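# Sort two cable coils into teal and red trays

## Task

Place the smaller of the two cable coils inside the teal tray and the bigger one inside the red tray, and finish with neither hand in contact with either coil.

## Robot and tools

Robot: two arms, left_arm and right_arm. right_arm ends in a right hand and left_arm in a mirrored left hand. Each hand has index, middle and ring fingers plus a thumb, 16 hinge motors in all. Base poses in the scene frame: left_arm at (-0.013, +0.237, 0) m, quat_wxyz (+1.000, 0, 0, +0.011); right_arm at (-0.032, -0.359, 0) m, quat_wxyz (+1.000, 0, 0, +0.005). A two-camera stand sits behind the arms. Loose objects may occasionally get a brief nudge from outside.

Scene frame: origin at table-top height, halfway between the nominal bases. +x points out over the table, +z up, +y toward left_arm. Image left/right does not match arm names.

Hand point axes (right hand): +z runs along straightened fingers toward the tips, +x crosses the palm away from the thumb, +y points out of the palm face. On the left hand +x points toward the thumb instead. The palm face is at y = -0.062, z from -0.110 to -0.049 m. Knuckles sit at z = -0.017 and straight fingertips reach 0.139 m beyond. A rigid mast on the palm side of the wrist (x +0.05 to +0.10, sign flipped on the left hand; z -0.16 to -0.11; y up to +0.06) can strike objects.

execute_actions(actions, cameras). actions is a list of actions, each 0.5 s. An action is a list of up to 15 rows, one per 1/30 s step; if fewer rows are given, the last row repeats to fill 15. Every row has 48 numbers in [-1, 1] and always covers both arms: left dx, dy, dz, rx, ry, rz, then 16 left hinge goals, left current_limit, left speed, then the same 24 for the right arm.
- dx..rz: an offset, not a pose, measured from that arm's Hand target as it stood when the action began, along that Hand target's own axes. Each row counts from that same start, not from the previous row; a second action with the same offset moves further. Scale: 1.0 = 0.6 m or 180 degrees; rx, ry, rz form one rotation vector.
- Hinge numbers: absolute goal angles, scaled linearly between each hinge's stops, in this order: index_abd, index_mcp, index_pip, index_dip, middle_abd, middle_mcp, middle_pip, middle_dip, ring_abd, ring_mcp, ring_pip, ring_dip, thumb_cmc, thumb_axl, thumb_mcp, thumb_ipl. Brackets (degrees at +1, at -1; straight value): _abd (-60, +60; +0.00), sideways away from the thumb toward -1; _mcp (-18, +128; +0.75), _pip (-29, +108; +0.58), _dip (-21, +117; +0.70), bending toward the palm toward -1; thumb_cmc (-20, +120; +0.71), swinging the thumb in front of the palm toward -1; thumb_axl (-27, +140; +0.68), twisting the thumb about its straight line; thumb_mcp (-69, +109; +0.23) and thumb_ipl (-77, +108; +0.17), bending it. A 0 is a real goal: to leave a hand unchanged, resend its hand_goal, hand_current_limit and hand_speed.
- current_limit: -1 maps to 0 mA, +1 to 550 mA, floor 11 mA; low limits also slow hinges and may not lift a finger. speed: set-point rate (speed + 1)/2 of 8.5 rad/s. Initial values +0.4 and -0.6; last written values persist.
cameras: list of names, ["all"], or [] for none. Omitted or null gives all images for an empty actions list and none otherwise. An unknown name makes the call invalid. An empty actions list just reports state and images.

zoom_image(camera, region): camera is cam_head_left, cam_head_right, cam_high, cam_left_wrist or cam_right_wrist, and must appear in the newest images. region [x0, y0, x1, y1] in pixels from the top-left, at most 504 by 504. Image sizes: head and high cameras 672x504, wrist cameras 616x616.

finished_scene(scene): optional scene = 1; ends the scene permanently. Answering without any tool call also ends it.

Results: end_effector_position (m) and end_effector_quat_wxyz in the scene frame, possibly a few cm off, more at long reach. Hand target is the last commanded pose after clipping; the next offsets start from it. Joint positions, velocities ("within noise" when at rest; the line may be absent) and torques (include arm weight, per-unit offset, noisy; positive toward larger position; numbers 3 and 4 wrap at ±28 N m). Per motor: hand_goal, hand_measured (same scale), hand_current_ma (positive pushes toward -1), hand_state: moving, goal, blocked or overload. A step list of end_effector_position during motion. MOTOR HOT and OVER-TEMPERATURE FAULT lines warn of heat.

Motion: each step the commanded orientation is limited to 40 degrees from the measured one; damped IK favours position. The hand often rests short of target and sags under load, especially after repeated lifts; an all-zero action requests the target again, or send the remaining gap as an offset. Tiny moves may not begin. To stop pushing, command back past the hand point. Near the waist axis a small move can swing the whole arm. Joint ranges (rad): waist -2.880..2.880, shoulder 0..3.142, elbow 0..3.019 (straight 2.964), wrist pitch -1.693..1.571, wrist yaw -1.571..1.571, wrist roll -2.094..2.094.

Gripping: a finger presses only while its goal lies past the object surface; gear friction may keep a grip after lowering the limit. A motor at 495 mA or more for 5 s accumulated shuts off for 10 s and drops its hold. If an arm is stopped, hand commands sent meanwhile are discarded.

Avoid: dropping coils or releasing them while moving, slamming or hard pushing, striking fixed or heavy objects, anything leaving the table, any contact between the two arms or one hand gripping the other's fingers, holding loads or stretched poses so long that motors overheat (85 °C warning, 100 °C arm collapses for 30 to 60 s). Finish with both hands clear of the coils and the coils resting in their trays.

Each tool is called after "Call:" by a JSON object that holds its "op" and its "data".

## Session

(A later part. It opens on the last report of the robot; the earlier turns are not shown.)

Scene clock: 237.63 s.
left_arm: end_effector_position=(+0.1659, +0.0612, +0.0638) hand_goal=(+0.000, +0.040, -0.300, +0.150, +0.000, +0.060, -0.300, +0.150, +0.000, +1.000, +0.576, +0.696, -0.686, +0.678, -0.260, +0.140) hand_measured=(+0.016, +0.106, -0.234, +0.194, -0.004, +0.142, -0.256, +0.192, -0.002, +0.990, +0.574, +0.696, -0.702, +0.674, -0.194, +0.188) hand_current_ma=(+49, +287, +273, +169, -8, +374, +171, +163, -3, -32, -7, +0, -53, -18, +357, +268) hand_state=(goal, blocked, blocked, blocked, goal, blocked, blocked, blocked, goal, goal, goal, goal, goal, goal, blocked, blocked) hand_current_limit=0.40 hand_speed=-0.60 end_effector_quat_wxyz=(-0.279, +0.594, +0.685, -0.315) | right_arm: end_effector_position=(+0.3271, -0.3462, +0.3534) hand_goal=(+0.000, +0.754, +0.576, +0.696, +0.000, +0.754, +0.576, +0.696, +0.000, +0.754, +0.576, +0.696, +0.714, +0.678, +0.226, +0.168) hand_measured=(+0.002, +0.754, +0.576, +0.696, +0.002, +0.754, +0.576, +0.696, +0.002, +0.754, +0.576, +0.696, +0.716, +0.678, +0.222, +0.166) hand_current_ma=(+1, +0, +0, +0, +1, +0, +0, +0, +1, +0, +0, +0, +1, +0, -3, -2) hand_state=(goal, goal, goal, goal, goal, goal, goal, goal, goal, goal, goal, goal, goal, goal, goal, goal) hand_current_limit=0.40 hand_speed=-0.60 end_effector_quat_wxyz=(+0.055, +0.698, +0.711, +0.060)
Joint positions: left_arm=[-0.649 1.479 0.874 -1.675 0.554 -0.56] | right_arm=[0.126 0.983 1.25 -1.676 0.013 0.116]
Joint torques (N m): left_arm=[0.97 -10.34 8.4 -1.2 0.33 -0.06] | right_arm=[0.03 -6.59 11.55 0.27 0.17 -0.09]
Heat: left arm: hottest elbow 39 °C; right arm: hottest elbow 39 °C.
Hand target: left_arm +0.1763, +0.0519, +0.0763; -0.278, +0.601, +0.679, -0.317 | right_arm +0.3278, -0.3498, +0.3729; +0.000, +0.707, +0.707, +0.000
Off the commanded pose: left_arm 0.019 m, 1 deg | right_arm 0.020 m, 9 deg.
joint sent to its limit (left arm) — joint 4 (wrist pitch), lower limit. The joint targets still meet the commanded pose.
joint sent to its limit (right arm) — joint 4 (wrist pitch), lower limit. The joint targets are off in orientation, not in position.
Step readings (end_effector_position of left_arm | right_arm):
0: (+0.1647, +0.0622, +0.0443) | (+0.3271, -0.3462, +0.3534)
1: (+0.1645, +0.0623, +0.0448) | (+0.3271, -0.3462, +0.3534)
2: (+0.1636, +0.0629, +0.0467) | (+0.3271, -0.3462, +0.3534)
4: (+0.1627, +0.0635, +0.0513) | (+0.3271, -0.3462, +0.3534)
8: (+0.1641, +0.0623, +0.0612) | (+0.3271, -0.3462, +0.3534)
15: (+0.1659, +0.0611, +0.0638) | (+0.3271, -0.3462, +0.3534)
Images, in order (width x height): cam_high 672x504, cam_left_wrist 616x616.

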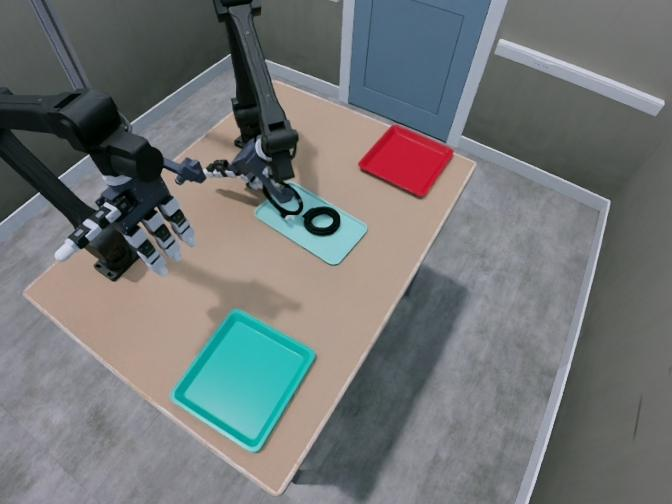

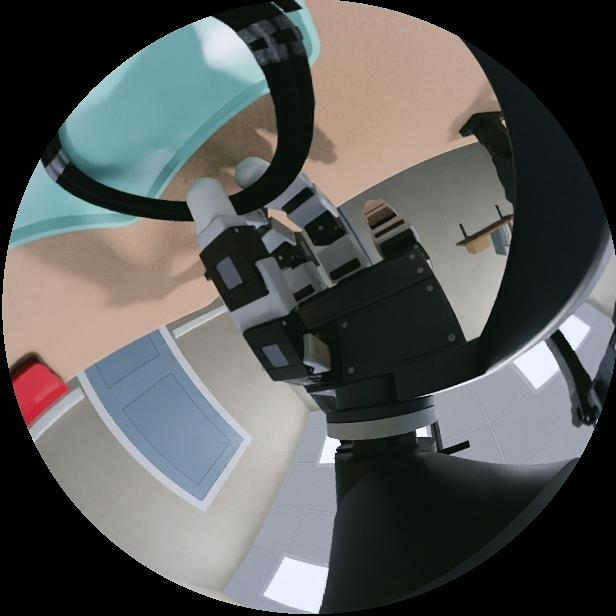

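Call:
{"op": "execute_actions", "data": {"actions": [[[0,-0.0170,-0.0143,-0.009,0,0,0,0.04,-0.3,0.1,0,0.06,-0.3,0.1,0,1,0.576,0.696,-0.686,0.678,-0.24,0.15,0.4,-0.6,0,0,0,0,0,0,0,0.754,0.576,0.696,0,0.754,0.576,0.696,0,0.754,0.576,0.696,0.714,0.678,0.226,0.168,0.4,-0.6],[0,-0.0340,-0.0286,-0.018,0,0,0,0.04,-0.3,0.1,0,0.06,-0.3,0.1,0,1,0.576,0.696,-0.686,0.678,-0.24,0.15,0.4,-0.6,0,0,0,0,0,0,0,0.754,0.576,0.696,0,0.754,0.576,0.696,0,0.754,0.576,0.696,0.714,0.678,0.226,0.168,0.4,-0.6],[0,-0.0510,-0.0428,-0.027,0,0,0,0.04,-0.3,0.1,0,0.06,-0.3,0.1,0,1,0.576,0.696,-0.686,0.678,-0.24,0.15,0.4,-0.6,0,0,0,0,0,0,0,0.754,0.576,0.696,0,0.754,0.576,0.696,0,0.754,0.576,0.696,0.714,0.678,0.226,0.168,0.4,-0.6]]], "cameras": ["cam_high","cam_left_wrist"]}}

Call:
{"op": "zoom_image", "data": {"camera": "cam_high", "region": [200, 130, 350, 250]}}

Scene clock: 247.60 s.
left_arm: end_effector_position=(+0.1668, +0.0600, +0.1051) hand_goal=(+0.000, +0.040, -0.300, +0.100, +0.000, +0.060, -0.300, +0.100, +0.000, +1.000, +0.576, +0.696, -0.686, +0.678, -0.240, +0.150) hand_measured=(+0.004, +0.044, -0.296, +0.102, -0.004, +0.078, -0.280, +0.108, -0.002, +0.990, +0.574, +0.696, -0.686, +0.676, -0.234, +0.154) hand_current_ma=(+13, +15, +14, +7, -8, +68, +68, +22, -3, -33, -7, +0, -2, -4, +25, +20) hand_state=(goal, goal, goal, goal, goal, goal, goal, goal, goal, goal, goal, goal, goal, goal, goal, goal) hand_current_limit=0.40 hand_speed=-0.60 end_effector_quat_wxyz=(-0.227, +0.610, +0.707, -0.276) | right_arm: end_effector_position=(+0.3271, -0.3462, +0.3534) hand_goal=(+0.000, +0.754, +0.576, +0.696, +0.000, +0.754, +0.576, +0.696, +0.000, +0.754, +0.576, +0.696, +0.714, +0.678, +0.226, +0.168) hand_measured=(+0.002, +0.754, +0.576, +0.696, +0.002, +0.754, +0.576, +0.696, +0.002, +0.754, +0.576, +0.696, +0.716, +0.678, +0.222, +0.166) hand_current_ma=(+1, +0, +0, +0, +1, +0, +0, +0, +1, +0, +0, +0, +1, +0, -3, -2) hand_state=(goal, goal, goal, goal, goal, goal, goal, goal, goal, goal, goal, goal, goal, goal, goal, goal) hand_current_limit=0.40 hand_speed=-0.60 end_effector_quat_wxyz=(+0.055, +0.698, +0.711, +0.060)
Joint positions: left_arm=[-0.696 1.316 0.886 -1.678 0.522 -0.675] | right_arm=[0.126 0.983 1.25 -1.676 0.013 0.116]
Joint torques (N m): left_arm=[1.14 -7.41 9.48 -0.81 0.31 -0.08] | right_arm=[-0.26 -6.3 11.71 0.43 0.19 0.01]
Heat: left arm: hottest elbow 39 °C; right arm: hottest elbow 39 °C.
Hand target: left_arm +0.1762, +0.0519, +0.1162; -0.252, +0.612, +0.692, -0.288 | right_arm +0.3278, -0.3498, +0.3729; +0.000, +0.707, +0.707, +0.000
Off the commanded pose: left_arm 0.017 m, 4 deg | right_arm 0.020 m, 9 deg.
joint sent to its limit (left arm) — joint 4 (wrist pitch), lower limit. The joint targets are off in orientation, not in position.
joint sent to its limit (right arm) — joint 4 (wrist pitch), lower limit. The joint targets are off in orientation, not in position.
Step readings (end_effector_position of left_arm | right_arm):
0: (+0.1659, +0.0612, +0.0638) | (+0.3271, -0.3462, +0.3534)
1: (+0.1658, +0.0614, +0.0642) | (+0.3271, -0.3462, +0.3534)
2: (+0.1661, +0.0627, +0.0657) | (+0.3271, -0.3462, +0.3534)
4: (+0.1662, +0.0638, +0.0732) | (+0.3271, -0.3462, +0.3534)
8: (+0.1657, +0.0594, +0.0968) | (+0.3271, -0.3462, +0.3534)
15: (+0.1670, +0.0594, +0.1050) | (+0.3271, -0.3462, +0.3534)
Images, in order (width x height): cam_high 672x504, cam_left_wrist 616x616.

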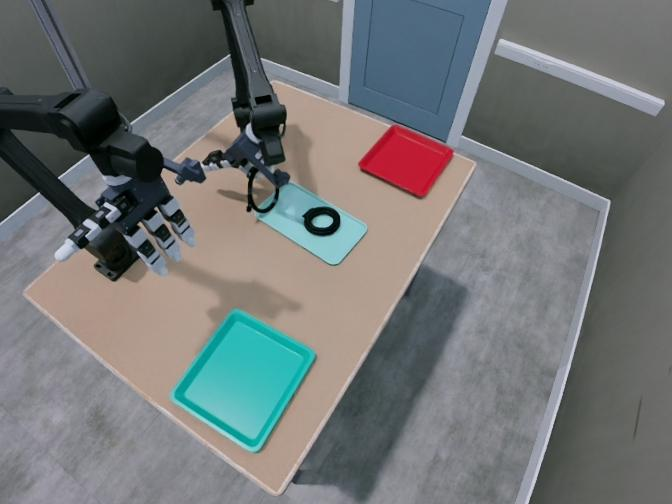

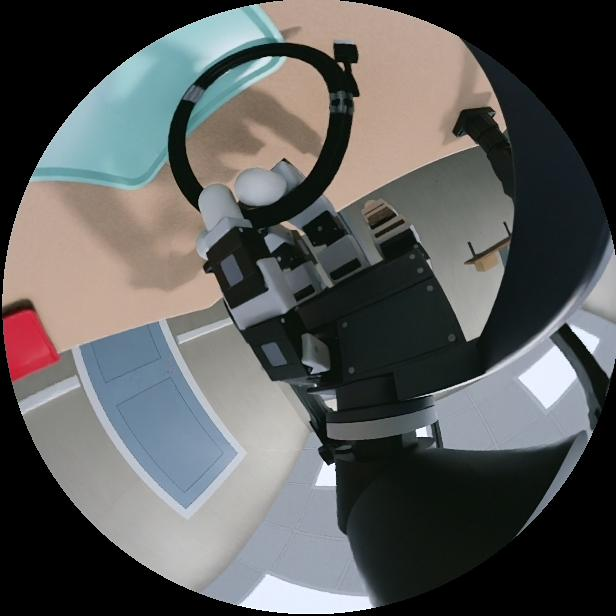

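Scaled by 3.360 from the camera's 672x504 image, which has a finer 960x720 frame.

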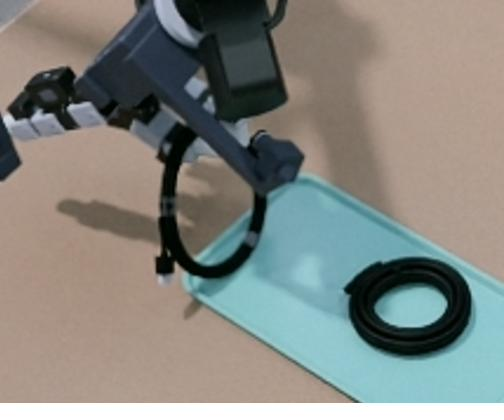

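Call:
{"op": "execute_actions", "data": {"actions": [[[0,0,0,0,0,0,0,0.0,-0.35,0,0,0.0,-0.35,0,0,1,0.576,0.696,-0.686,0.678,-0.28,0.13,0.4,-0.6,0,0,0,0,0,0,0,0.754,0.576,0.696,0,0.754,0.576,0.696,0,0.754,0.576,0.696,0.714,0.678,0.226,0.168,0.4,-0.6]]], "cameras": ["cam_head_right","cam_left_wrist"]}}

Call:
{"op": "zoom_image", "data": {"camera": "cam_left_wrist", "region": [120, 20, 400, 300]}}

Scene clock: 250.07 s.
left_arm: end_effector_position=(+0.1669, +0.0604, +0.1051) hand_goal=(+0.000, +0.000, -0.350, +0.000, +0.000, +0.000, -0.350, +0.000, +0.000, +1.000, +0.576, +0.696, -0.686, +0.678, -0.280, +0.130) hand_measured=(+0.006, +0.042, -0.318, +0.012, -0.002, +0.038, -0.316, +0.012, -0.002, +0.990, +0.574, +0.696, -0.694, +0.676, -0.238, +0.152) hand_current_ma=(+14, +175, +122, +38, -7, +154, +132, +40, -3, -33, -7, +0, -27, -8, +213, +108) hand_state=(goal, blocked, blocked, goal, goal, blocked, blocked, goal, goal, goal, goal, goal, goal, goal, blocked, blocked) hand_current_limit=0.40 hand_speed=-0.60 end_effector_quat_wxyz=(-0.227, +0.610, +0.708, -0.275) | right_arm: end_effector_position=(+0.3271, -0.3462, +0.3534) hand_goal=(+0.000, +0.754, +0.576, +0.696, +0.000, +0.754, +0.576, +0.696, +0.000, +0.754, +0.576, +0.696, +0.714, +0.678, +0.226, +0.168) hand_measured=(+0.002, +0.754, +0.576, +0.696, +0.002, +0.754, +0.576, +0.696, +0.002, +0.754, +0.576, +0.696, +0.716, +0.678, +0.222, +0.166) hand_current_ma=(+1, +0, +0, +0, +1, +0, +0, +0, +1, +0, +0, +0, +1, +0, -3, -2) hand_state=(goal, goal, goal, goal, goal, goal, goal, goal, goal, goal, goal, goal, goal, goal, goal, goal) hand_current_limit=0.40 hand_speed=-0.60 end_effector_quat_wxyz=(+0.055, +0.698, +0.711, +0.060)
Joint positions: left_arm=[-0.696 1.316 0.886 -1.678 0.521 -0.677] | right_arm=[0.126 0.983 1.25 -1.676 0.013 0.116]
Joint torques (N m): left_arm=[1.2 -7.36 9.48 -0.81 0.34 -0.08] | right_arm=[-0.5 -6.42 11.49 0.38 0.15 0]
Heat: left arm: hottest elbow 40 °C; right arm: hottest elbow 39 °C.
Hand target: left_arm +0.1762, +0.0520, +0.1162; -0.252, +0.612, +0.692, -0.288 | right_arm +0.3278, -0.3498, +0.3729; +0.000, +0.707, +0.707, +0.000
Off the commanded pose: left_arm 0.017 m, 4 deg | right_arm 0.020 m, 9 deg.
joint sent to its limit (left arm) — joint 4 (wrist pitch), lower limit. The joint targets are off in orientation, not in position.
joint sent to its limit (right arm) — joint 4 (wrist pitch), lower limit. The joint targets are off in orientation, not in position.
Step readings (end_effector_position of left_arm | right_arm):
0: (+0.1668, +0.0601, +0.1051) | (+0.3271, -0.3462, +0.3534)
1: (+0.1668, +0.0601, +0.1051) | (+0.3271, -0.3462, +0.3534)
2: (+0.1668, +0.0601, +0.1051) | (+0.3271, -0.3462, +0.3534)
4: (+0.1668, +0.0603, +0.1051) | (+0.3271, -0.3462, +0.3534)
8: (+0.1669, +0.0604, +0.1051) | (+0.3271, -0.3462, +0.3534)
15: (+0.1669, +0.0604, +0.1051) | (+0.3271, -0.3462, +0.3534)
Images, in order (width x height): cam_head_right 672x504, cam_left_wrist 616x616.

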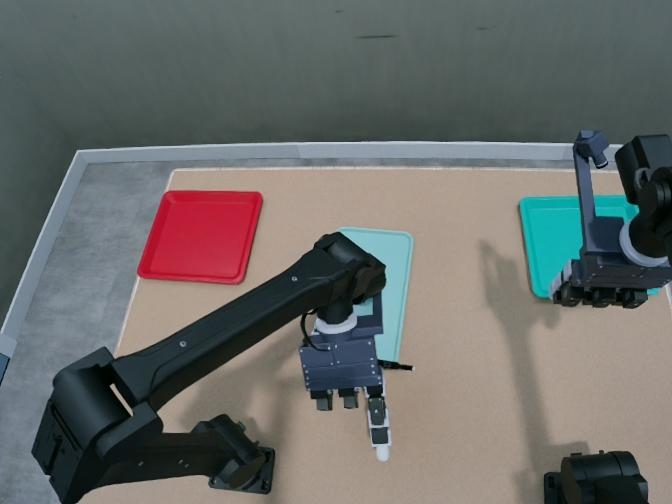

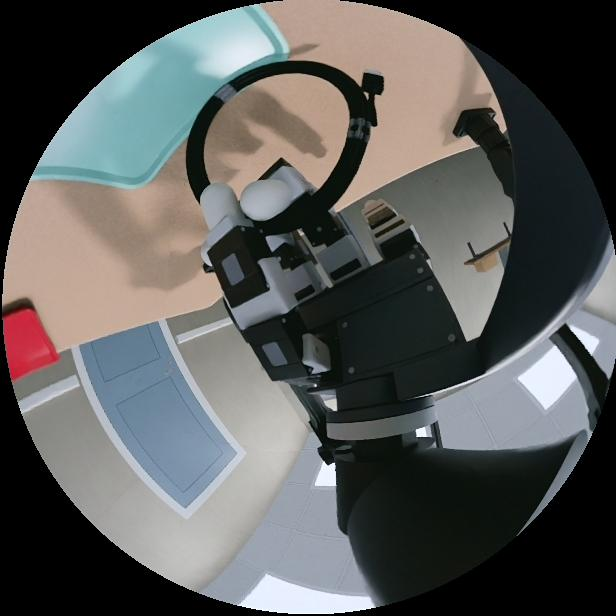

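Scaled by 1.800 from the camera's 616x616 image, which has a finer 880x880 frame.

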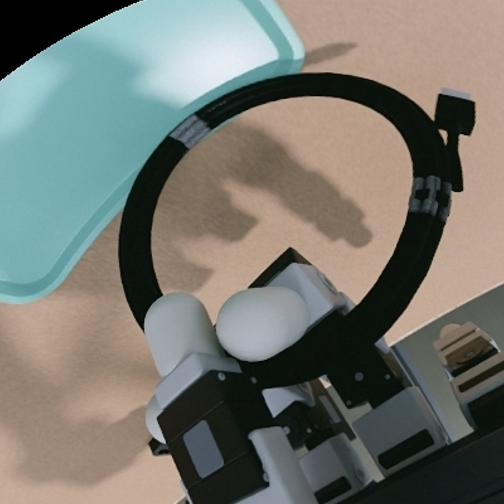

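Call:
{"op": "execute_actions", "data": {"actions": [[[0,-0.0295,-0.0295,-0.014,0,0,0,0.0,-0.35,0,0,0.0,-0.35,0,0,1,0.576,0.696,-0.686,0.678,-0.28,0.13,0.4,-0.6,0,0,0,0,0,0,0,0.754,0.576,0.696,0,0.754,0.576,0.696,0,0.754,0.576,0.696,0.714,0.678,0.226,0.168,0.4,-0.6],[0,-0.0589,-0.0589,-0.028,0,0,0,0.0,-0.35,0,0,0.0,-0.35,0,0,1,0.576,0.696,-0.686,0.678,-0.28,0.13,0.4,-0.6,0,0,0,0,0,0,0,0.754,0.576,0.696,0,0.754,0.576,0.696,0,0.754,0.576,0.696,0.714,0.678,0.226,0.168,0.4,-0.6]]], "cameras": ["cam_high","cam_left_wrist"]}}

Call:
{"op": "zoom_image", "data": {"camera": "cam_high", "region": [200, 130, 350, 250]}}

Scene clock: 253.70 s.
left_arm: end_effector_position=(+0.1676, +0.0601, +0.1524) hand_goal=(+0.000, +0.000, -0.350, +0.000, +0.000, +0.000, -0.350, +0.000, +0.000, +1.000, +0.576, +0.696, -0.686, +0.678, -0.280, +0.130) hand_measured=(+0.006, +0.042, -0.336, +0.002, -0.002, +0.036, -0.324, +0.002, -0.002, +0.990, +0.574, +0.696, -0.698, +0.672, -0.238, +0.152) hand_current_ma=(+14, +174, +49, +7, -7, +151, +92, +8, -3, -33, -7, +0, -43, -19, +213, +108) hand_state=(goal, blocked, goal, goal, goal, blocked, blocked, goal, goal, goal, goal, goal, goal, goal, blocked, blocked) hand_current_limit=0.40 hand_speed=-0.60 end_effector_quat_wxyz=(-0.166, +0.617, +0.734, -0.231) | right_arm: end_effector_position=(+0.3271, -0.3462, +0.3534) hand_goal=(+0.000, +0.754, +0.576, +0.696, +0.000, +0.754, +0.576, +0.696, +0.000, +0.754, +0.576, +0.696, +0.714, +0.678, +0.226, +0.168) hand_measured=(+0.002, +0.754, +0.576, +0.696, +0.002, +0.754, +0.576, +0.696, +0.002, +0.754, +0.576, +0.696, +0.716, +0.678, +0.222, +0.166) hand_current_ma=(+1, +0, +0, +0, +1, +0, +0, +0, +1, +0, +0, +0, +1, +0, -3, -2) hand_state=(goal, goal, goal, goal, goal, goal, goal, goal, goal, goal, goal, goal, goal, goal, goal, goal) hand_current_limit=0.40 hand_speed=-0.60 end_effector_quat_wxyz=(+0.055, +0.698, +0.711, +0.060)
Joint positions: left_arm=[-0.756 1.159 0.921 -1.679 0.472 -0.822] | right_arm=[0.126 0.983 1.25 -1.676 0.013 0.116]
Joint torques (N m): left_arm=[1.26 -5.71 10.52 -0.44 0.27 -0.07] | right_arm=[0.38 -6.3 11.58 0.28 0.15 -0.01]
Heat: left arm: hottest elbow 40 °C; right arm: hottest elbow 39 °C.
Hand target: left_arm +0.1761, +0.0522, +0.1661; -0.225, +0.623, +0.704, -0.257 | right_arm +0.3278, -0.3498, +0.3729; +0.000, +0.707, +0.707, +0.000
Off the commanded pose: left_arm 0.018 m, 8 deg | right_arm 0.020 m, 9 deg.
joint sent to its limit (left arm) — joint 4 (wrist pitch), lower limit. The joint targets are off in orientation, not in position.
joint sent to its limit (right arm) — joint 4 (wrist pitch), lower limit. The joint targets are off in orientation, not in position.
Step readings (end_effector_position of left_arm | right_arm):
0: (+0.1669, +0.0604, +0.1051) | (+0.3271, -0.3462, +0.3534)
1: (+0.1669, +0.0610, +0.1058) | (+0.3271, -0.3462, +0.3534)
2: (+0.1675, +0.0633, +0.1082) | (+0.3271, -0.3462, +0.3534)
4: (+0.1664, +0.0651, +0.1171) | (+0.3271, -0.3462, +0.3534)
8: (+0.1657, +0.0597, +0.1432) | (+0.3271, -0.3462, +0.3534)
15: (+0.1679, +0.0594, +0.1523) | (+0.3271, -0.3462, +0.3534)
Images, in order (width x height): cam_high 672x504, cam_left_wrist 616x616.

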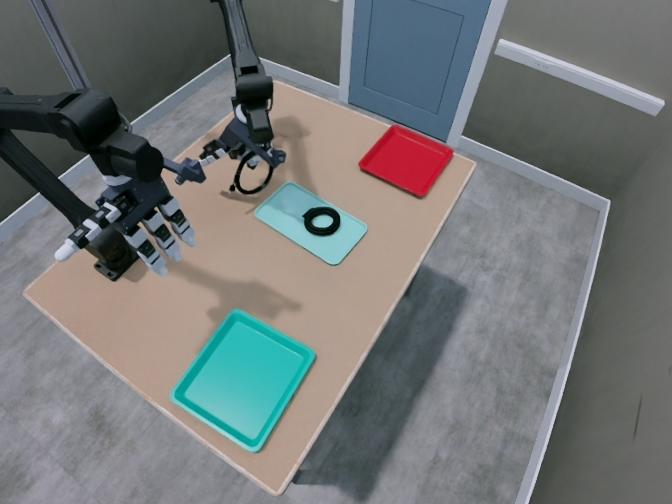

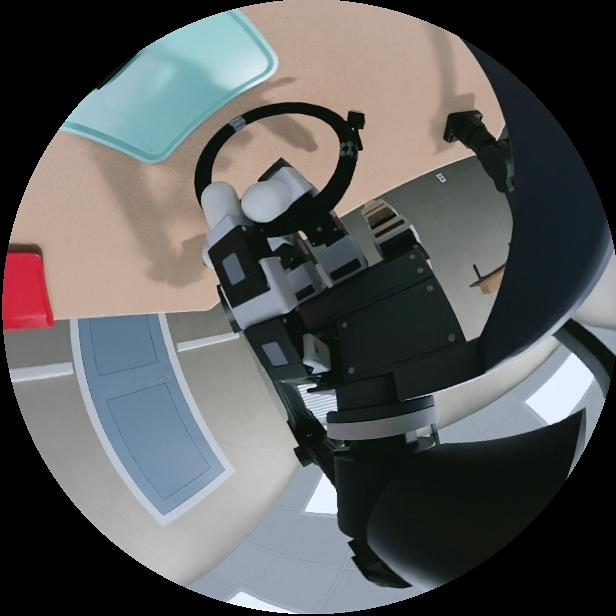

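Scaled by 3.360 from the camera's 672x504 image, which has a finer 960x720 frame.

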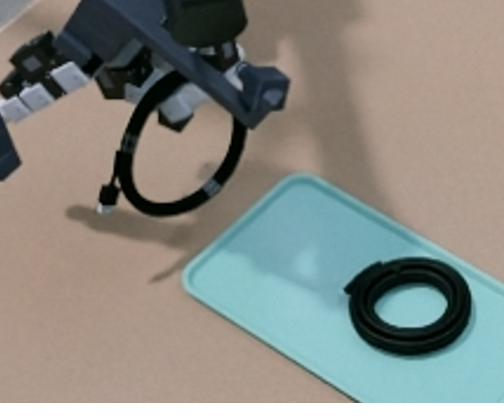

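Call:
{"op": "execute_actions", "data": {"actions": [[[0.0389,0.0326,-0.0274,0,-0.0268,-0.0319,0,0.0,-0.35,0,0,0.0,-0.35,0,0,1,0.576,0.696,-0.686,0.678,-0.28,0.13,0.4,-0.6,0,0,0,0,0,0,0,0.754,0.576,0.696,0,0.754,0.576,0.696,0,0.754,0.576,0.696,0.714,0.678,0.226,0.168,0.4,-0.6]],[[0.0389,0.0326,-0.0274,0,-0.0268,-0.0319,0,0.0,-0.35,0,0,0.0,-0.35,0,0,1,0.576,0.696,-0.686,0.678,-0.28,0.13,0.4,-0.6,0,0,0,0,0,0,0,0.754,0.576,0.696,0,0.754,0.576,0.696,0,0.754,0.576,0.696,0.714,0.678,0.226,0.168,0.4,-0.6]],[[0.0389,0.0326,-0.0274,0,-0.0268,-0.0319,0,0.0,-0.35,0,0,0.0,-0.35,0,0,1,0.576,0.696,-0.686,0.678,-0.28,0.13,0.4,-0.6,0,0,0,0,0,0,0,0.754,0.576,0.696,0,0.754,0.576,0.696,0,0.754,0.576,0.696,0.714,0.678,0.226,0.168,0.4,-0.6]],[[0.0389,0.0326,-0.0274,0,-0.0268,-0.0319,0,0.0,-0.35,0,0,0.0,-0.35,0,0,1,0.576,0.696,-0.686,0.678,-0.28,0.13,0.4,-0.6,0,0,0,0,0,0,0,0.754,0.576,0.696,0,0.754,0.576,0.696,0,0.754,0.576,0.696,0.714,0.678,0.226,0.168,0.4,-0.6]]], "cameras": ["cam_high","cam_head_left","cam_left_wrist"]}}

Scene clock: 261.00 s.
left_arm: end_effector_position=(+0.2311, +0.1755, +0.1525) hand_goal=(+0.000, +0.000, -0.350, +0.000, +0.000, +0.000, -0.350, +0.000, +0.000, +1.000, +0.576, +0.696, -0.686, +0.678, -0.280, +0.130) hand_measured=(+0.008, +0.042, -0.336, +0.002, -0.002, +0.026, -0.334, +0.002, -0.002, +0.992, +0.574, +0.696, -0.700, +0.672, -0.240, +0.152) hand_current_ma=(+20, +171, +49, +7, -7, +104, +56, +7, -2, -26, -7, +0, -49, -23, +205, +106) hand_state=(goal, blocked, goal, goal, goal, blocked, goal, goal, goal, goal, goal, goal, goal, goal, blocked, blocked) hand_current_limit=0.40 hand_speed=-0.60 end_effector_quat_wxyz=(-0.103, +0.404, +0.870, -0.265) | right_arm: end_effector_position=(+0.3271, -0.3462, +0.3534) hand_goal=(+0.000, +0.754, +0.576, +0.696, +0.000, +0.754, +0.576, +0.696, +0.000, +0.754, +0.576, +0.696, +0.714, +0.678, +0.226, +0.168) hand_measured=(+0.002, +0.754, +0.576, +0.696, +0.002, +0.754, +0.576, +0.696, +0.002, +0.754, +0.576, +0.696, +0.716, +0.678, +0.222, +0.166) hand_current_ma=(+1, +0, +0, +0, +1, +0, +0, +0, +1, +0, +0, +0, +1, +0, -3, -2) hand_state=(goal, goal, goal, goal, goal, goal, goal, goal, goal, goal, goal, goal, goal, goal, goal, goal) hand_current_limit=0.40 hand_speed=-0.60 end_effector_quat_wxyz=(+0.055, +0.698, +0.711, +0.060)
Joint positions: left_arm=[-0.232 1.159 0.921 -1.681 0.468 -0.827] | right_arm=[0.126 0.983 1.25 -1.676 0.013 0.116]
Joint torques (N m): left_arm=[1.32 -5.6 10.48 -0.38 0.46 -0.04] | right_arm=[0.15 -6.48 11.67 0.42 0.13 0.01]
Heat: left arm: hottest elbow 41 °C; right arm: hottest elbow 39 °C.
Hand target: left_arm +0.2430, +0.1716, +0.1659; -0.151, +0.419, +0.841, -0.307 | right_arm +0.3278, -0.3498, +0.3729; +0.000, +0.707, +0.707, +0.000
Off the commanded pose: left_arm 0.018 m, 8 deg | right_arm 0.020 m, 9 deg.
joint sent to its limit (left arm) — joint 4 (wrist pitch), lower limit. The joint targets are off in orientation, not in position.
joint sent to its limit (right arm) — joint 4 (wrist pitch), lower limit. The joint targets are off in orientation, not in position.
Step readings (end_effector_position of left_arm | right_arm):
0: (+0.1676, +0.0602, +0.1524) | (+0.3271, -0.3462, +0.3534)
1: (+0.1686, +0.0612, +0.1524) | (+0.3271, -0.3462, +0.3534)
2: (+0.1716, +0.0644, +0.1525) | (+0.3271, -0.3462, +0.3534)
4: (+0.1811, +0.0752, +0.1525) | (+0.3271, -0.3462, +0.3534)
8: (+0.1894, +0.0863, +0.1524) | (+0.3271, -0.3462, +0.3534)
15: (+0.1894, +0.0863, +0.1524) | (+0.3271, -0.3462, +0.3534)
16: (+0.1904, +0.0879, +0.1525) | (+0.3271, -0.3462, +0.3534)
17: (+0.1926, +0.0908, +0.1526) | (+0.3271, -0.3462, +0.3534)
19: (+0.2003, +0.1024, +0.1525) | (+0.3271, -0.3462, +0.3534)
23: (+0.2071, +0.1141, +0.1525) | (+0.3271, -0.3462, +0.3534)
30: (+0.2071, +0.1141, +0.1525) | (+0.3271, -0.3462, +0.3534)
31: (+0.2080, +0.1158, +0.1525) | (+0.3271, -0.3462, +0.3534)
32: (+0.2097, +0.1190, +0.1526) | (+0.3271, -0.3462, +0.3534)
34: (+0.2158, +0.1314, +0.1526) | (+0.3271, -0.3462, +0.3534)
38: (+0.2211, +0.1441, +0.1525) | (+0.3271, -0.3462, +0.3534)
45: (+0.2211, +0.1441, +0.1525) | (+0.3271, -0.3462, +0.3534)
46: (+0.2218, +0.1459, +0.1525) | (+0.3271, -0.3462, +0.3534)
47: (+0.2231, +0.1491, +0.1526) | (+0.3271, -0.3462, +0.3534)
49: (+0.2275, +0.1624, +0.1526) | (+0.3271, -0.3462, +0.3534)
53: (+0.2311, +0.1755, +0.1525) | (+0.3271, -0.3462, +0.3534)
60: (+0.2311, +0.1755, +0.1525) | (+0.3271, -0.3462, +0.3534)
Images, in order (width x height): cam_head_left 672x504, cam_high 672x504, cam_left_wrist 616x616.

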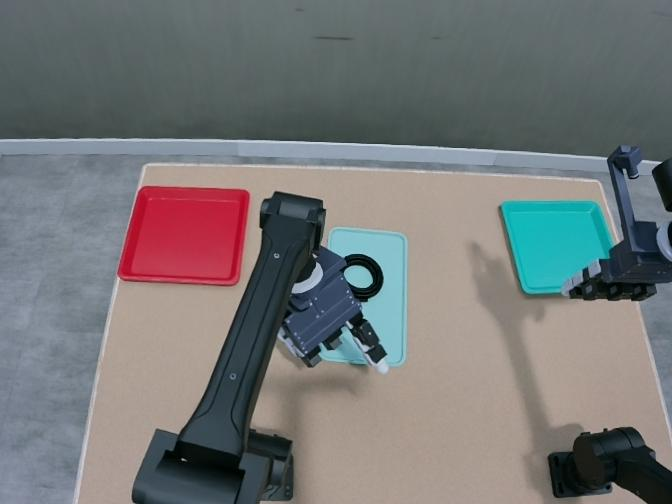

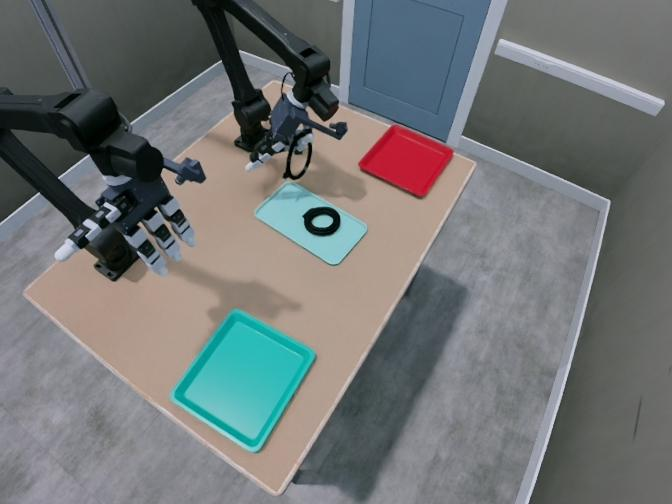

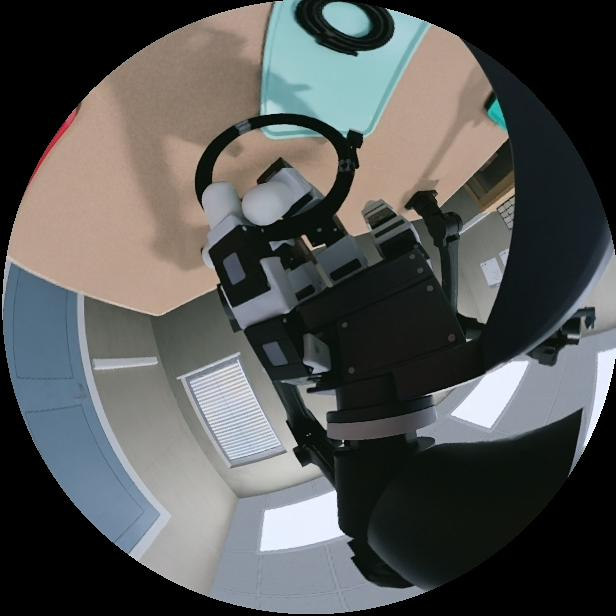

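Call:
{"op": "execute_actions", "data": {"actions": [[[-0.0130,0.0391,-0.0329,0,-0.0123,-0.0147,0,0.0,-0.35,0,0,0.0,-0.35,0,0,1,0.576,0.696,-0.686,0.678,-0.28,0.13,0.4,-0.6,0,0,0,0,0,0,0,0.754,0.576,0.696,0,0.754,0.576,0.696,0,0.754,0.576,0.696,0.714,0.678,0.226,0.168,0.4,-0.6]],[[-0.0130,0.0391,-0.0329,0,-0.0123,-0.0147,0,0.0,-0.35,0,0,0.0,-0.35,0,0,1,0.576,0.696,-0.686,0.678,-0.28,0.13,0.4,-0.6,0,0,0,0,0,0,0,0.754,0.576,0.696,0,0.754,0.576,0.696,0,0.754,0.576,0.696,0.714,0.678,0.226,0.168,0.4,-0.6]],[[-0.0096,0.0423,-0.0355,0,-0.0123,-0.0147,0,0.0,-0.35,0,0,0.0,-0.35,0,0,1,0.576,0.696,-0.686,0.678,-0.28,0.13,0.4,-0.6,0,0,0,0,0,0,0,0.754,0.576,0.696,0,0.754,0.576,0.696,0,0.754,0.576,0.696,0.714,0.678,0.226,0.168,0.4,-0.6]],[[-0.0096,0.0423,-0.0355,0,-0.0123,-0.0147,0,0.0,-0.35,0,0,0.0,-0.35,0,0,1,0.576,0.696,-0.686,0.678,-0.28,0.13,0.4,-0.6,0,0,0,0,0,0,0,0.754,0.576,0.696,0,0.754,0.576,0.696,0,0.754,0.576,0.696,0.714,0.678,0.226,0.168,0.4,-0.6]]], "cameras": ["cam_high","cam_left_wrist"]}}

Scene clock: 267.93 s.
left_arm: end_effector_position=(+0.3370, +0.2370, +0.1518) hand_goal=(+0.000, +0.000, -0.350, +0.000, +0.000, +0.000, -0.350, +0.000, +0.000, +1.000, +0.576, +0.696, -0.686, +0.678, -0.280, +0.130) hand_measured=(+0.008, +0.042, -0.338, +0.002, -0.002, +0.026, -0.334, +0.002, +0.000, +0.992, +0.574, +0.696, -0.700, +0.672, -0.240, +0.152) hand_current_ma=(+20, +171, +39, +3, -5, +101, +54, +7, +0, -24, -6, +0, -48, -22, +205, +106) hand_state=(goal, blocked, goal, goal, goal, blocked, goal, goal, goal, goal, goal, goal, goal, goal, blocked, blocked) hand_current_limit=0.40 hand_speed=-0.60 end_effector_quat_wxyz=(-0.083, +0.293, +0.907, -0.289) | right_arm: end_effector_position=(+0.3271, -0.3462, +0.3534) hand_goal=(+0.000, +0.754, +0.576, +0.696, +0.000, +0.754, +0.576, +0.696, +0.000, +0.754, +0.576, +0.696, +0.714, +0.678, +0.226, +0.168) hand_measured=(+0.002, +0.754, +0.576, +0.696, +0.002, +0.754, +0.576, +0.696, +0.002, +0.754, +0.576, +0.696, +0.716, +0.678, +0.222, +0.166) hand_current_ma=(+1, +0, +0, +0, +1, +0, +0, +0, +1, +0, +0, +0, +1, +0, -3, -2) hand_state=(goal, goal, goal, goal, goal, goal, goal, goal, goal, goal, goal, goal, goal, goal, goal, goal) hand_current_limit=0.40 hand_speed=-0.60 end_effector_quat_wxyz=(+0.055, +0.698, +0.711, +0.060)
Joint positions: left_arm=[0.015 1.451 1.177 -1.688 0.483 -0.812] | right_arm=[0.126 0.983 1.25 -1.676 0.013 0.116]
Joint torques (N m): left_arm=[1.79 -11.46 10.62 -0.21 0.47 0.14] | right_arm=[-0.38 -5.71 11.49 0.35 0.16 -0.06]
Heat: left arm: hottest elbow 42 °C; right arm: hottest elbow 39 °C.
Hand target: left_arm +0.3551, +0.2372, +0.1660; -0.114, +0.315, +0.885, -0.323 | right_arm +0.3278, -0.3498, +0.3729; +0.000, +0.707, +0.707, +0.000
Off the commanded pose: left_arm 0.023 m, 6 deg | right_arm 0.020 m, 9 deg.
joint sent to its limit (left arm) — joint 4 (wrist pitch), lower limit. The joint targets are off in orientation, not in position.
joint sent to its limit (right arm) — joint 4 (wrist pitch), lower limit. The joint targets are off in orientation, not in position.
Step readings (end_effector_position of left_arm | right_arm):
0: (+0.2311, +0.1755, +0.1525) | (+0.3271, -0.3462, +0.3534)
1: (+0.2326, +0.1762, +0.1529) | (+0.3271, -0.3462, +0.3534)
2: (+0.2354, +0.1773, +0.1535) | (+0.3271, -0.3462, +0.3534)
4: (+0.2455, +0.1817, +0.1532) | (+0.3271, -0.3462, +0.3534)
8: (+0.2547, +0.1862, +0.1492) | (+0.3271, -0.3462, +0.3534)
15: (+0.2548, +0.1862, +0.1491) | (+0.3271, -0.3462, +0.3534)
16: (+0.2566, +0.1870, +0.1496) | (+0.3271, -0.3462, +0.3534)
17: (+0.2603, +0.1881, +0.1503) | (+0.3271, -0.3462, +0.3534)
19: (+0.2713, +0.1934, +0.1518) | (+0.3271, -0.3462, +0.3534)
23: (+0.2826, +0.1998, +0.1516) | (+0.3271, -0.3462, +0.3534)
30: (+0.2827, +0.1997, +0.1513) | (+0.3271, -0.3462, +0.3534)
31: (+0.2845, +0.2009, +0.1518) | (+0.3271, -0.3462, +0.3534)
32: (+0.2883, +0.2024, +0.1522) | (+0.3271, -0.3462, +0.3534)
34: (+0.2995, +0.2090, +0.1534) | (+0.3271, -0.3462, +0.3534)
38: (+0.3102, +0.2176, +0.1518) | (+0.3271, -0.3462, +0.3534)
45: (+0.3103, +0.2177, +0.1513) | (+0.3271, -0.3462, +0.3534)
46: (+0.3121, +0.2191, +0.1519) | (+0.3271, -0.3462, +0.3534)
47: (+0.3160, +0.2205, +0.1526) | (+0.3271, -0.3462, +0.3534)
49: (+0.3269, +0.2273, +0.1539) | (+0.3271, -0.3462, +0.3534)
53: (+0.3369, +0.2367, +0.1523) | (+0.3271, -0.3462, +0.3534)
60: (+0.3370, +0.2370, +0.1518) | (+0.3271, -0.3462, +0.3534)
Images, in order (width x height): cam_high 672x504, cam_left_wrist 616x616.

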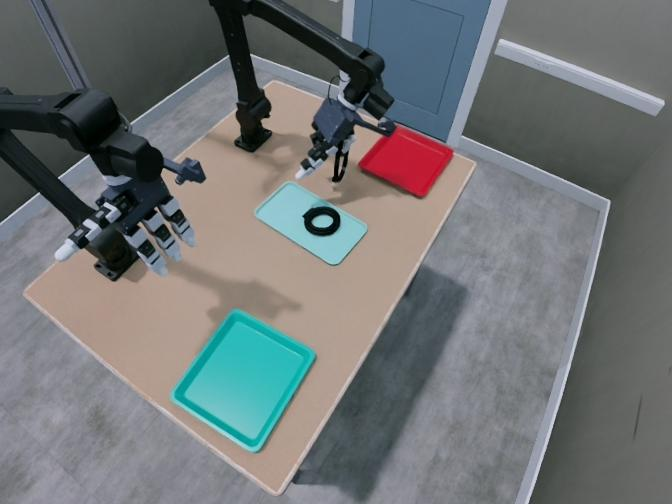

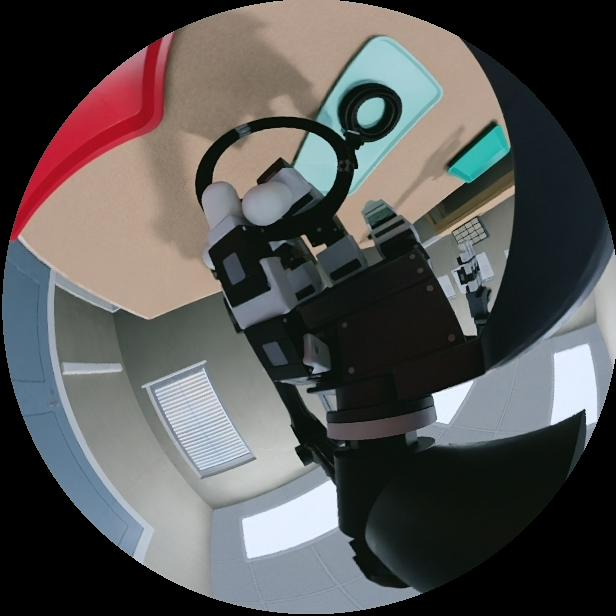

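Call:
{"op": "execute_actions", "data": {"actions": [[[-0.0060,0.0292,-0.0572,0,-0.0123,-0.0147,0,0.0,-0.35,0,0,0.0,-0.35,0,0,1,0.576,0.696,-0.686,0.678,-0.28,0.13,0.4,-0.6,0,0,0,0,0,0,0,0.754,0.576,0.696,0,0.754,0.576,0.696,0,0.754,0.576,0.696,0.714,0.678,0.226,0.168,0.4,-0.6]],[[-0.0060,0.0292,-0.0572,0,-0.0123,-0.0147,0,0.0,-0.35,0,0,0.0,-0.35,0,0,1,0.576,0.696,-0.686,0.678,-0.28,0.13,0.4,-0.6,0,0,0,0,0,0,0,0.754,0.576,0.696,0,0.754,0.576,0.696,0,0.754,0.576,0.696,0.714,0.678,0.226,0.168,0.4,-0.6]],[[-0.0025,0.0483,-0.0405,0,-0.0123,-0.0147,0,0.0,-0.35,0,0,0.0,-0.35,0,0,1,0.576,0.696,-0.686,0.678,-0.28,0.13,0.4,-0.6,0,0,0,0,0,0,0,0.754,0.576,0.696,0,0.754,0.576,0.696,0,0.754,0.576,0.696,0.714,0.678,0.226,0.168,0.4,-0.6]],[[-0.0025,0.0483,-0.0405,0,-0.0123,-0.0147,0,0.0,-0.35,0,0,0.0,-0.35,0,0,1,0.576,0.696,-0.686,0.678,-0.28,0.13,0.4,-0.6,0,0,0,0,0,0,0,0.754,0.576,0.696,0,0.754,0.576,0.696,0,0.754,0.576,0.696,0.714,0.678,0.226,0.168,0.4,-0.6]]], "cameras": ["cam_high","cam_head_left","cam_left_wrist"]}}

Call:
{"op": "zoom_image", "data": {"camera": "cam_high", "region": [300, 80, 480, 210]}}

Scene clock: 272.93 s.
left_arm: end_effector_position=(+0.4293, +0.3488, +0.1797) hand_goal=(+0.000, +0.000, -0.350, +0.000, +0.000, +0.000, -0.350, +0.000, +0.000, +1.000, +0.576, +0.696, -0.686, +0.678, -0.280, +0.130) hand_measured=(+0.008, +0.042, -0.340, +0.000, -0.002, +0.026, -0.334, +0.002, +0.000, +0.994, +0.574, +0.696, -0.700, +0.672, -0.240, +0.152) hand_current_ma=(+21, +171, +35, +2, -4, +100, +52, +7, +2, -23, -6, +0, -47, -22, +205, +106) hand_state=(goal, blocked, goal, goal, goal, blocked, goal, goal, goal, goal, goal, goal, goal, goal, blocked, blocked) hand_current_limit=0.40 hand_speed=-0.60 end_effector_quat_wxyz=(-0.001, +0.187, +0.944, -0.273) | right_arm: end_effector_position=(+0.3271, -0.3462, +0.3534) hand_goal=(+0.000, +0.754, +0.576, +0.696, +0.000, +0.754, +0.576, +0.696, +0.000, +0.754, +0.576, +0.696, +0.714, +0.678, +0.226, +0.168) hand_measured=(+0.002, +0.754, +0.576, +0.696, +0.002, +0.754, +0.576, +0.696, +0.002, +0.754, +0.576, +0.696, +0.716, +0.678, +0.222, +0.166) hand_current_ma=(+1, +0, +0, +0, +1, +0, +0, +0, +1, +0, +0, +0, +1, +0, -3, -2) hand_state=(goal, goal, goal, goal, goal, goal, goal, goal, goal, goal, goal, goal, goal, goal, goal, goal) hand_current_limit=0.40 hand_speed=-0.60 end_effector_quat_wxyz=(+0.055, +0.698, +0.711, +0.060)
Joint positions: left_arm=[0.253 1.63 1.473 -1.688 0.487 -0.837] | right_arm=[0.126 0.983 1.25 -1.676 0.013 0.116]
Joint torques (N m): left_arm=[1.61 -14.8 11.37 -0.01 0.42 -0.06] | right_arm=[-0.26 -5.83 11.51 0.5 0.13 0]
Heat: left arm: hottest elbow 43 °C; right arm: hottest elbow 39 °C.
Hand target: left_arm +0.4448, +0.3529, +0.1957; -0.074, +0.206, +0.916, -0.335 | right_arm +0.3278, -0.3498, +0.3729; +0.000, +0.707, +0.707, +0.000
Off the commanded pose: left_arm 0.023 m, 12 deg | right_arm 0.020 m, 9 deg.
joint sent to its limit (left arm) — joint 4 (wrist pitch), lower limit. The joint targets are off in orientation, not in position.
joint sent to its limit (right arm) — joint 4 (wrist pitch), lower limit. The joint targets are off in orientation, not in position.
Step readings (end_effector_position of left_arm | right_arm):
0: (+0.3370, +0.2370, +0.1518) | (+0.3271, -0.3462, +0.3534)
1: (+0.3388, +0.2386, +0.1530) | (+0.3271, -0.3462, +0.3534)
2: (+0.3421, +0.2407, +0.1545) | (+0.3271, -0.3462, +0.3534)
4: (+0.3520, +0.2484, +0.1601) | (+0.3271, -0.3462, +0.3534)
8: (+0.3640, +0.2600, +0.1692) | (+0.3271, -0.3462, +0.3534)
15: (+0.3645, +0.2606, +0.1689) | (+0.3271, -0.3462, +0.3534)
16: (+0.3660, +0.2622, +0.1700) | (+0.3271, -0.3462, +0.3534)
17: (+0.3693, +0.2645, +0.1715) | (+0.3271, -0.3462, +0.3534)
19: (+0.3788, +0.2727, +0.1762) | (+0.3271, -0.3462, +0.3534)
23: (+0.3886, +0.2853, +0.1824) | (+0.3271, -0.3462, +0.3534)
30: (+0.3881, +0.2863, +0.1822) | (+0.3271, -0.3462, +0.3534)
31: (+0.3895, +0.2882, +0.1828) | (+0.3271, -0.3462, +0.3534)
32: (+0.3933, +0.2908, +0.1835) | (+0.3271, -0.3462, +0.3534)
34: (+0.4027, +0.3006, +0.1844) | (+0.3271, -0.3462, +0.3534)
38: (+0.4097, +0.3163, +0.1801) | (+0.3271, -0.3462, +0.3534)
45: (+0.4096, +0.3178, +0.1782) | (+0.3271, -0.3462, +0.3534)
46: (+0.4109, +0.3197, +0.1788) | (+0.3271, -0.3462, +0.3534)
47: (+0.4145, +0.3221, +0.1798) | (+0.3271, -0.3462, +0.3534)
49: (+0.4235, +0.3317, +0.1819) | (+0.3271, -0.3462, +0.3534)
53: (+0.4298, +0.3471, +0.1809) | (+0.3271, -0.3462, +0.3534)
60: (+0.4293, +0.3488, +0.1797) | (+0.3271, -0.3462, +0.3534)
Images, in order (width x height): cam_head_left 672x504, cam_high 672x504, cam_left_wrist 616x616.

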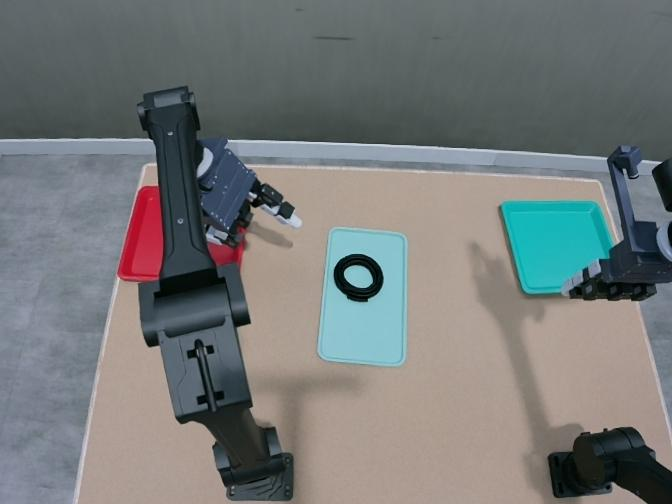

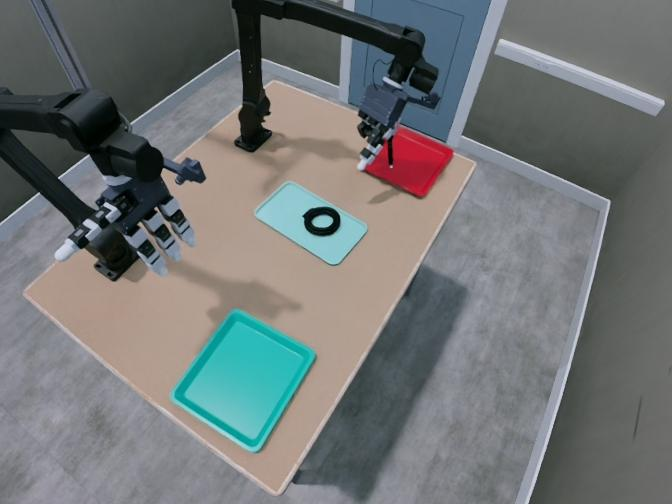

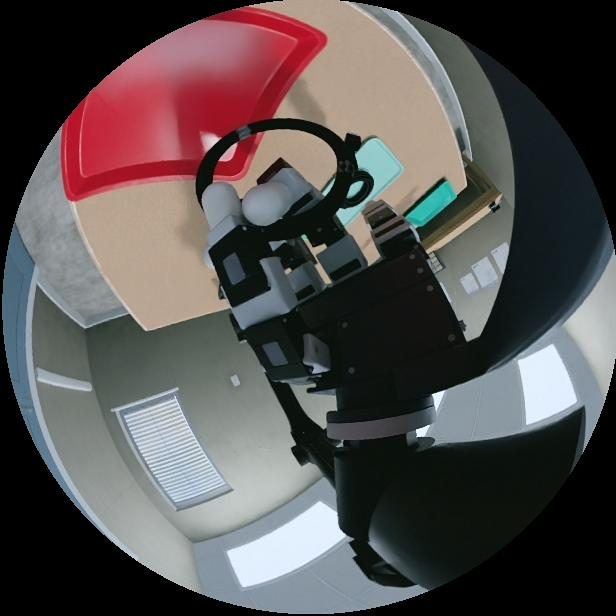

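Scaled by 2.800 from the camera's 672x504 image, which has a finer 960x720 frame.

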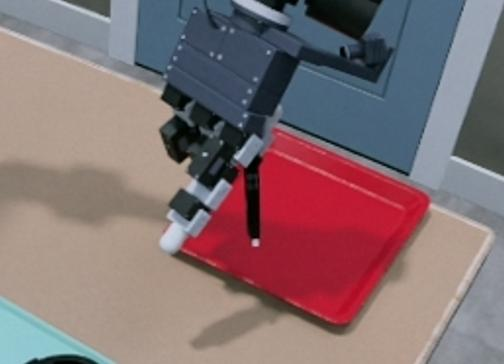

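Call:
{"op": "execute_actions", "data": {"actions": [[[0.0060,0.0544,-0.0457,0,-0.0125,-0.0149,0,0.0,-0.35,0,0,0.0,-0.35,0,0,1,0.576,0.696,-0.686,0.678,-0.28,0.13,0.4,-0.6,0,0,0,0,0,0,0,0.754,0.576,0.696,0,0.754,0.576,0.696,0,0.754,0.576,0.696,0.714,0.678,0.226,0.168,0.4,-0.6]],[[0.0060,0.0544,-0.0457,0,-0.0125,-0.0149,0,0.0,-0.35,0,0,0.0,-0.35,0,0,1,0.576,0.696,-0.686,0.678,-0.28,0.13,0.4,-0.6,0,0,0,0,0,0,0,0.754,0.576,0.696,0,0.754,0.576,0.696,0,0.754,0.576,0.696,0.714,0.678,0.226,0.168,0.4,-0.6]],[[0.0060,0.0544,-0.0457,0,-0.0125,-0.0149,0,0.0,-0.35,0,0,0.0,-0.35,0,0,1,0.576,0.696,-0.686,0.678,-0.28,0.13,0.4,-0.6,0,0,0,0,0,0,0,0.754,0.576,0.696,0,0.754,0.576,0.696,0,0.754,0.576,0.696,0.714,0.678,0.226,0.168,0.4,-0.6]]], "cameras": ["cam_high","cam_head_left","cam_left_wrist"]}}

Call:
{"op": "zoom_image", "data": {"camera": "cam_high", "region": [300, 80, 480, 210]}}

Scene clock: 281.70 s.
left_arm: end_effector_position=(+0.4672, +0.4701, +0.1785) hand_goal=(+0.000, +0.000, -0.350, +0.000, +0.000, +0.000, -0.350, +0.000, +0.000, +1.000, +0.576, +0.696, -0.686, +0.678, -0.280, +0.130) hand_measured=(+0.008, +0.042, -0.340, +0.000, -0.002, +0.026, -0.336, +0.002, +0.002, +0.994, +0.574, +0.696, -0.700, +0.672, -0.240, +0.152) hand_current_ma=(+22, +171, +32, +1, -3, +100, +49, +7, +3, -22, -5, +0, -46, -22, +205, +106) hand_state=(goal, blocked, goal, goal, goal, blocked, goal, goal, goal, goal, goal, goal, goal, goal, blocked, blocked) hand_current_limit=0.40 hand_speed=-0.60 end_effector_quat_wxyz=(+0.048, +0.096, +0.960, -0.257) | right_arm: end_effector_position=(+0.3271, -0.3462, +0.3534) hand_goal=(+0.000, +0.754, +0.576, +0.696, +0.000, +0.754, +0.576, +0.696, +0.000, +0.754, +0.576, +0.696, +0.714, +0.678, +0.226, +0.168) hand_measured=(+0.002, +0.754, +0.576, +0.696, +0.002, +0.754, +0.576, +0.696, +0.002, +0.754, +0.576, +0.696, +0.716, +0.678, +0.222, +0.166) hand_current_ma=(+1, +0, +0, +0, +1, +0, +0, +0, +1, +0, +0, +0, +1, +0, -3, -2) hand_state=(goal, goal, goal, goal, goal, goal, goal, goal, goal, goal, goal, goal, goal, goal, goal, goal) hand_current_limit=0.40 hand_speed=-0.60 end_effector_quat_wxyz=(+0.055, +0.698, +0.711, +0.060)
Joint positions: left_arm=[0.452 1.797 1.693 -1.687 0.486 -0.842] | right_arm=[0.126 0.983 1.25 -1.676 0.013 0.116]
Joint torques (N m): left_arm=[1.38 -18.14 11.75 0.05 0.41 -0.04] | right_arm=[-0.62 -7 11.62 0.28 0.18 0.01]
Heat: left arm: hottest elbow 43 °C; right arm: hottest elbow 39 °C.
Hand target: left_arm +0.4823, +0.4755, +0.1955; -0.044, +0.121, +0.931, -0.340 | right_arm +0.3278, -0.3498, +0.3729; +0.000, +0.707, +0.707, +0.000
Off the commanded pose: left_arm 0.023 m, 15 deg | right_arm 0.020 m, 9 deg.
joint sent to its limit (left arm) — joint 4 (wrist pitch), lower limit. The joint targets are off in orientation, not in position.
joint sent to its limit (right arm) — joint 4 (wrist pitch), lower limit. The joint targets are off in orientation, not in position.
Step readings (end_effector_position of left_arm | right_arm):
0: (+0.4293, +0.3488, +0.1797) | (+0.3271, -0.3462, +0.3534)
1: (+0.4303, +0.3514, +0.1803) | (+0.3271, -0.3462, +0.3534)
2: (+0.4336, +0.3545, +0.1813) | (+0.3271, -0.3462, +0.3534)
4: (+0.4409, +0.3663, +0.1829) | (+0.3271, -0.3462, +0.3534)
8: (+0.4443, +0.3868, +0.1808) | (+0.3271, -0.3462, +0.3534)
15: (+0.4434, +0.3898, +0.1790) | (+0.3271, -0.3462, +0.3534)
16: (+0.4445, +0.3921, +0.1795) | (+0.3271, -0.3462, +0.3534)
17: (+0.4479, +0.3950, +0.1804) | (+0.3271, -0.3462, +0.3534)
19: (+0.4552, +0.4064, +0.1822) | (+0.3271, -0.3462, +0.3534)
23: (+0.4577, +0.4259, +0.1806) | (+0.3271, -0.3462, +0.3534)
30: (+0.4565, +0.4291, +0.1789) | (+0.3271, -0.3462, +0.3534)
31: (+0.4575, +0.4316, +0.1795) | (+0.3271, -0.3462, +0.3534)
32: (+0.4610, +0.4347, +0.1803) | (+0.3271, -0.3462, +0.3534)
34: (+0.4679, +0.4465, +0.1822) | (+0.3271, -0.3462, +0.3534)
38: (+0.4691, +0.4658, +0.1806) | (+0.3271, -0.3462, +0.3534)
45: (+0.4672, +0.4701, +0.1785) | (+0.3271, -0.3462, +0.3534)
Images, in order (width x height): cam_head_left 672x504, cam_high 672x504, cam_left_wrist 616x616.

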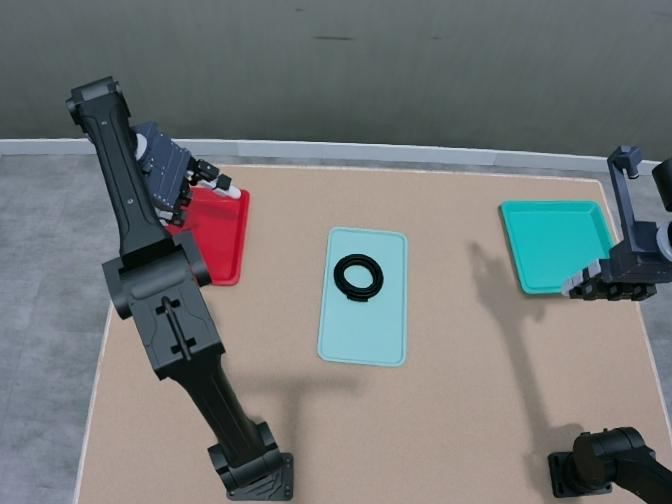

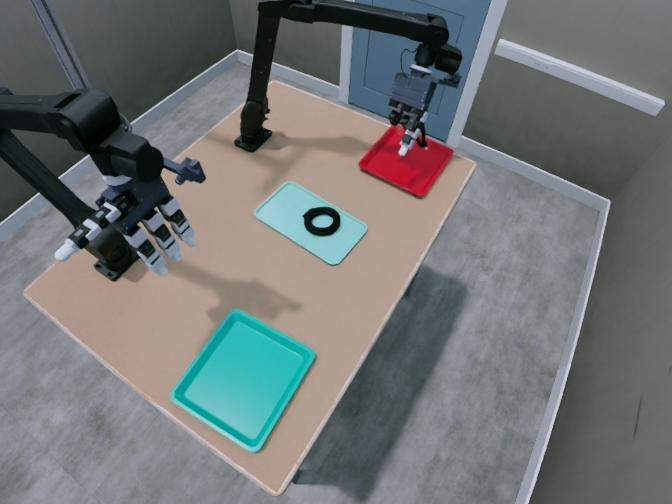

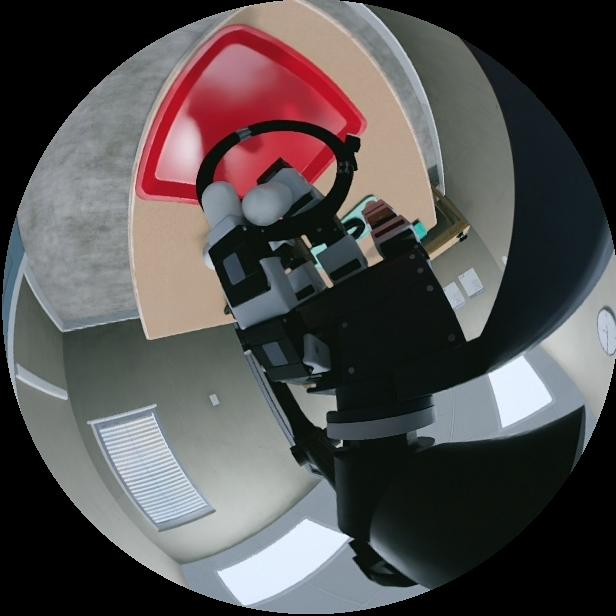

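Scaled by 2.800 from the camera's 672x504 image, which has a finer 960x720 frame.

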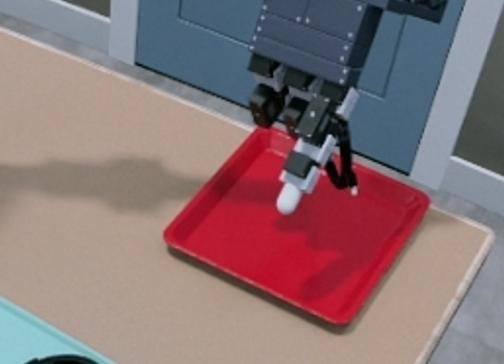

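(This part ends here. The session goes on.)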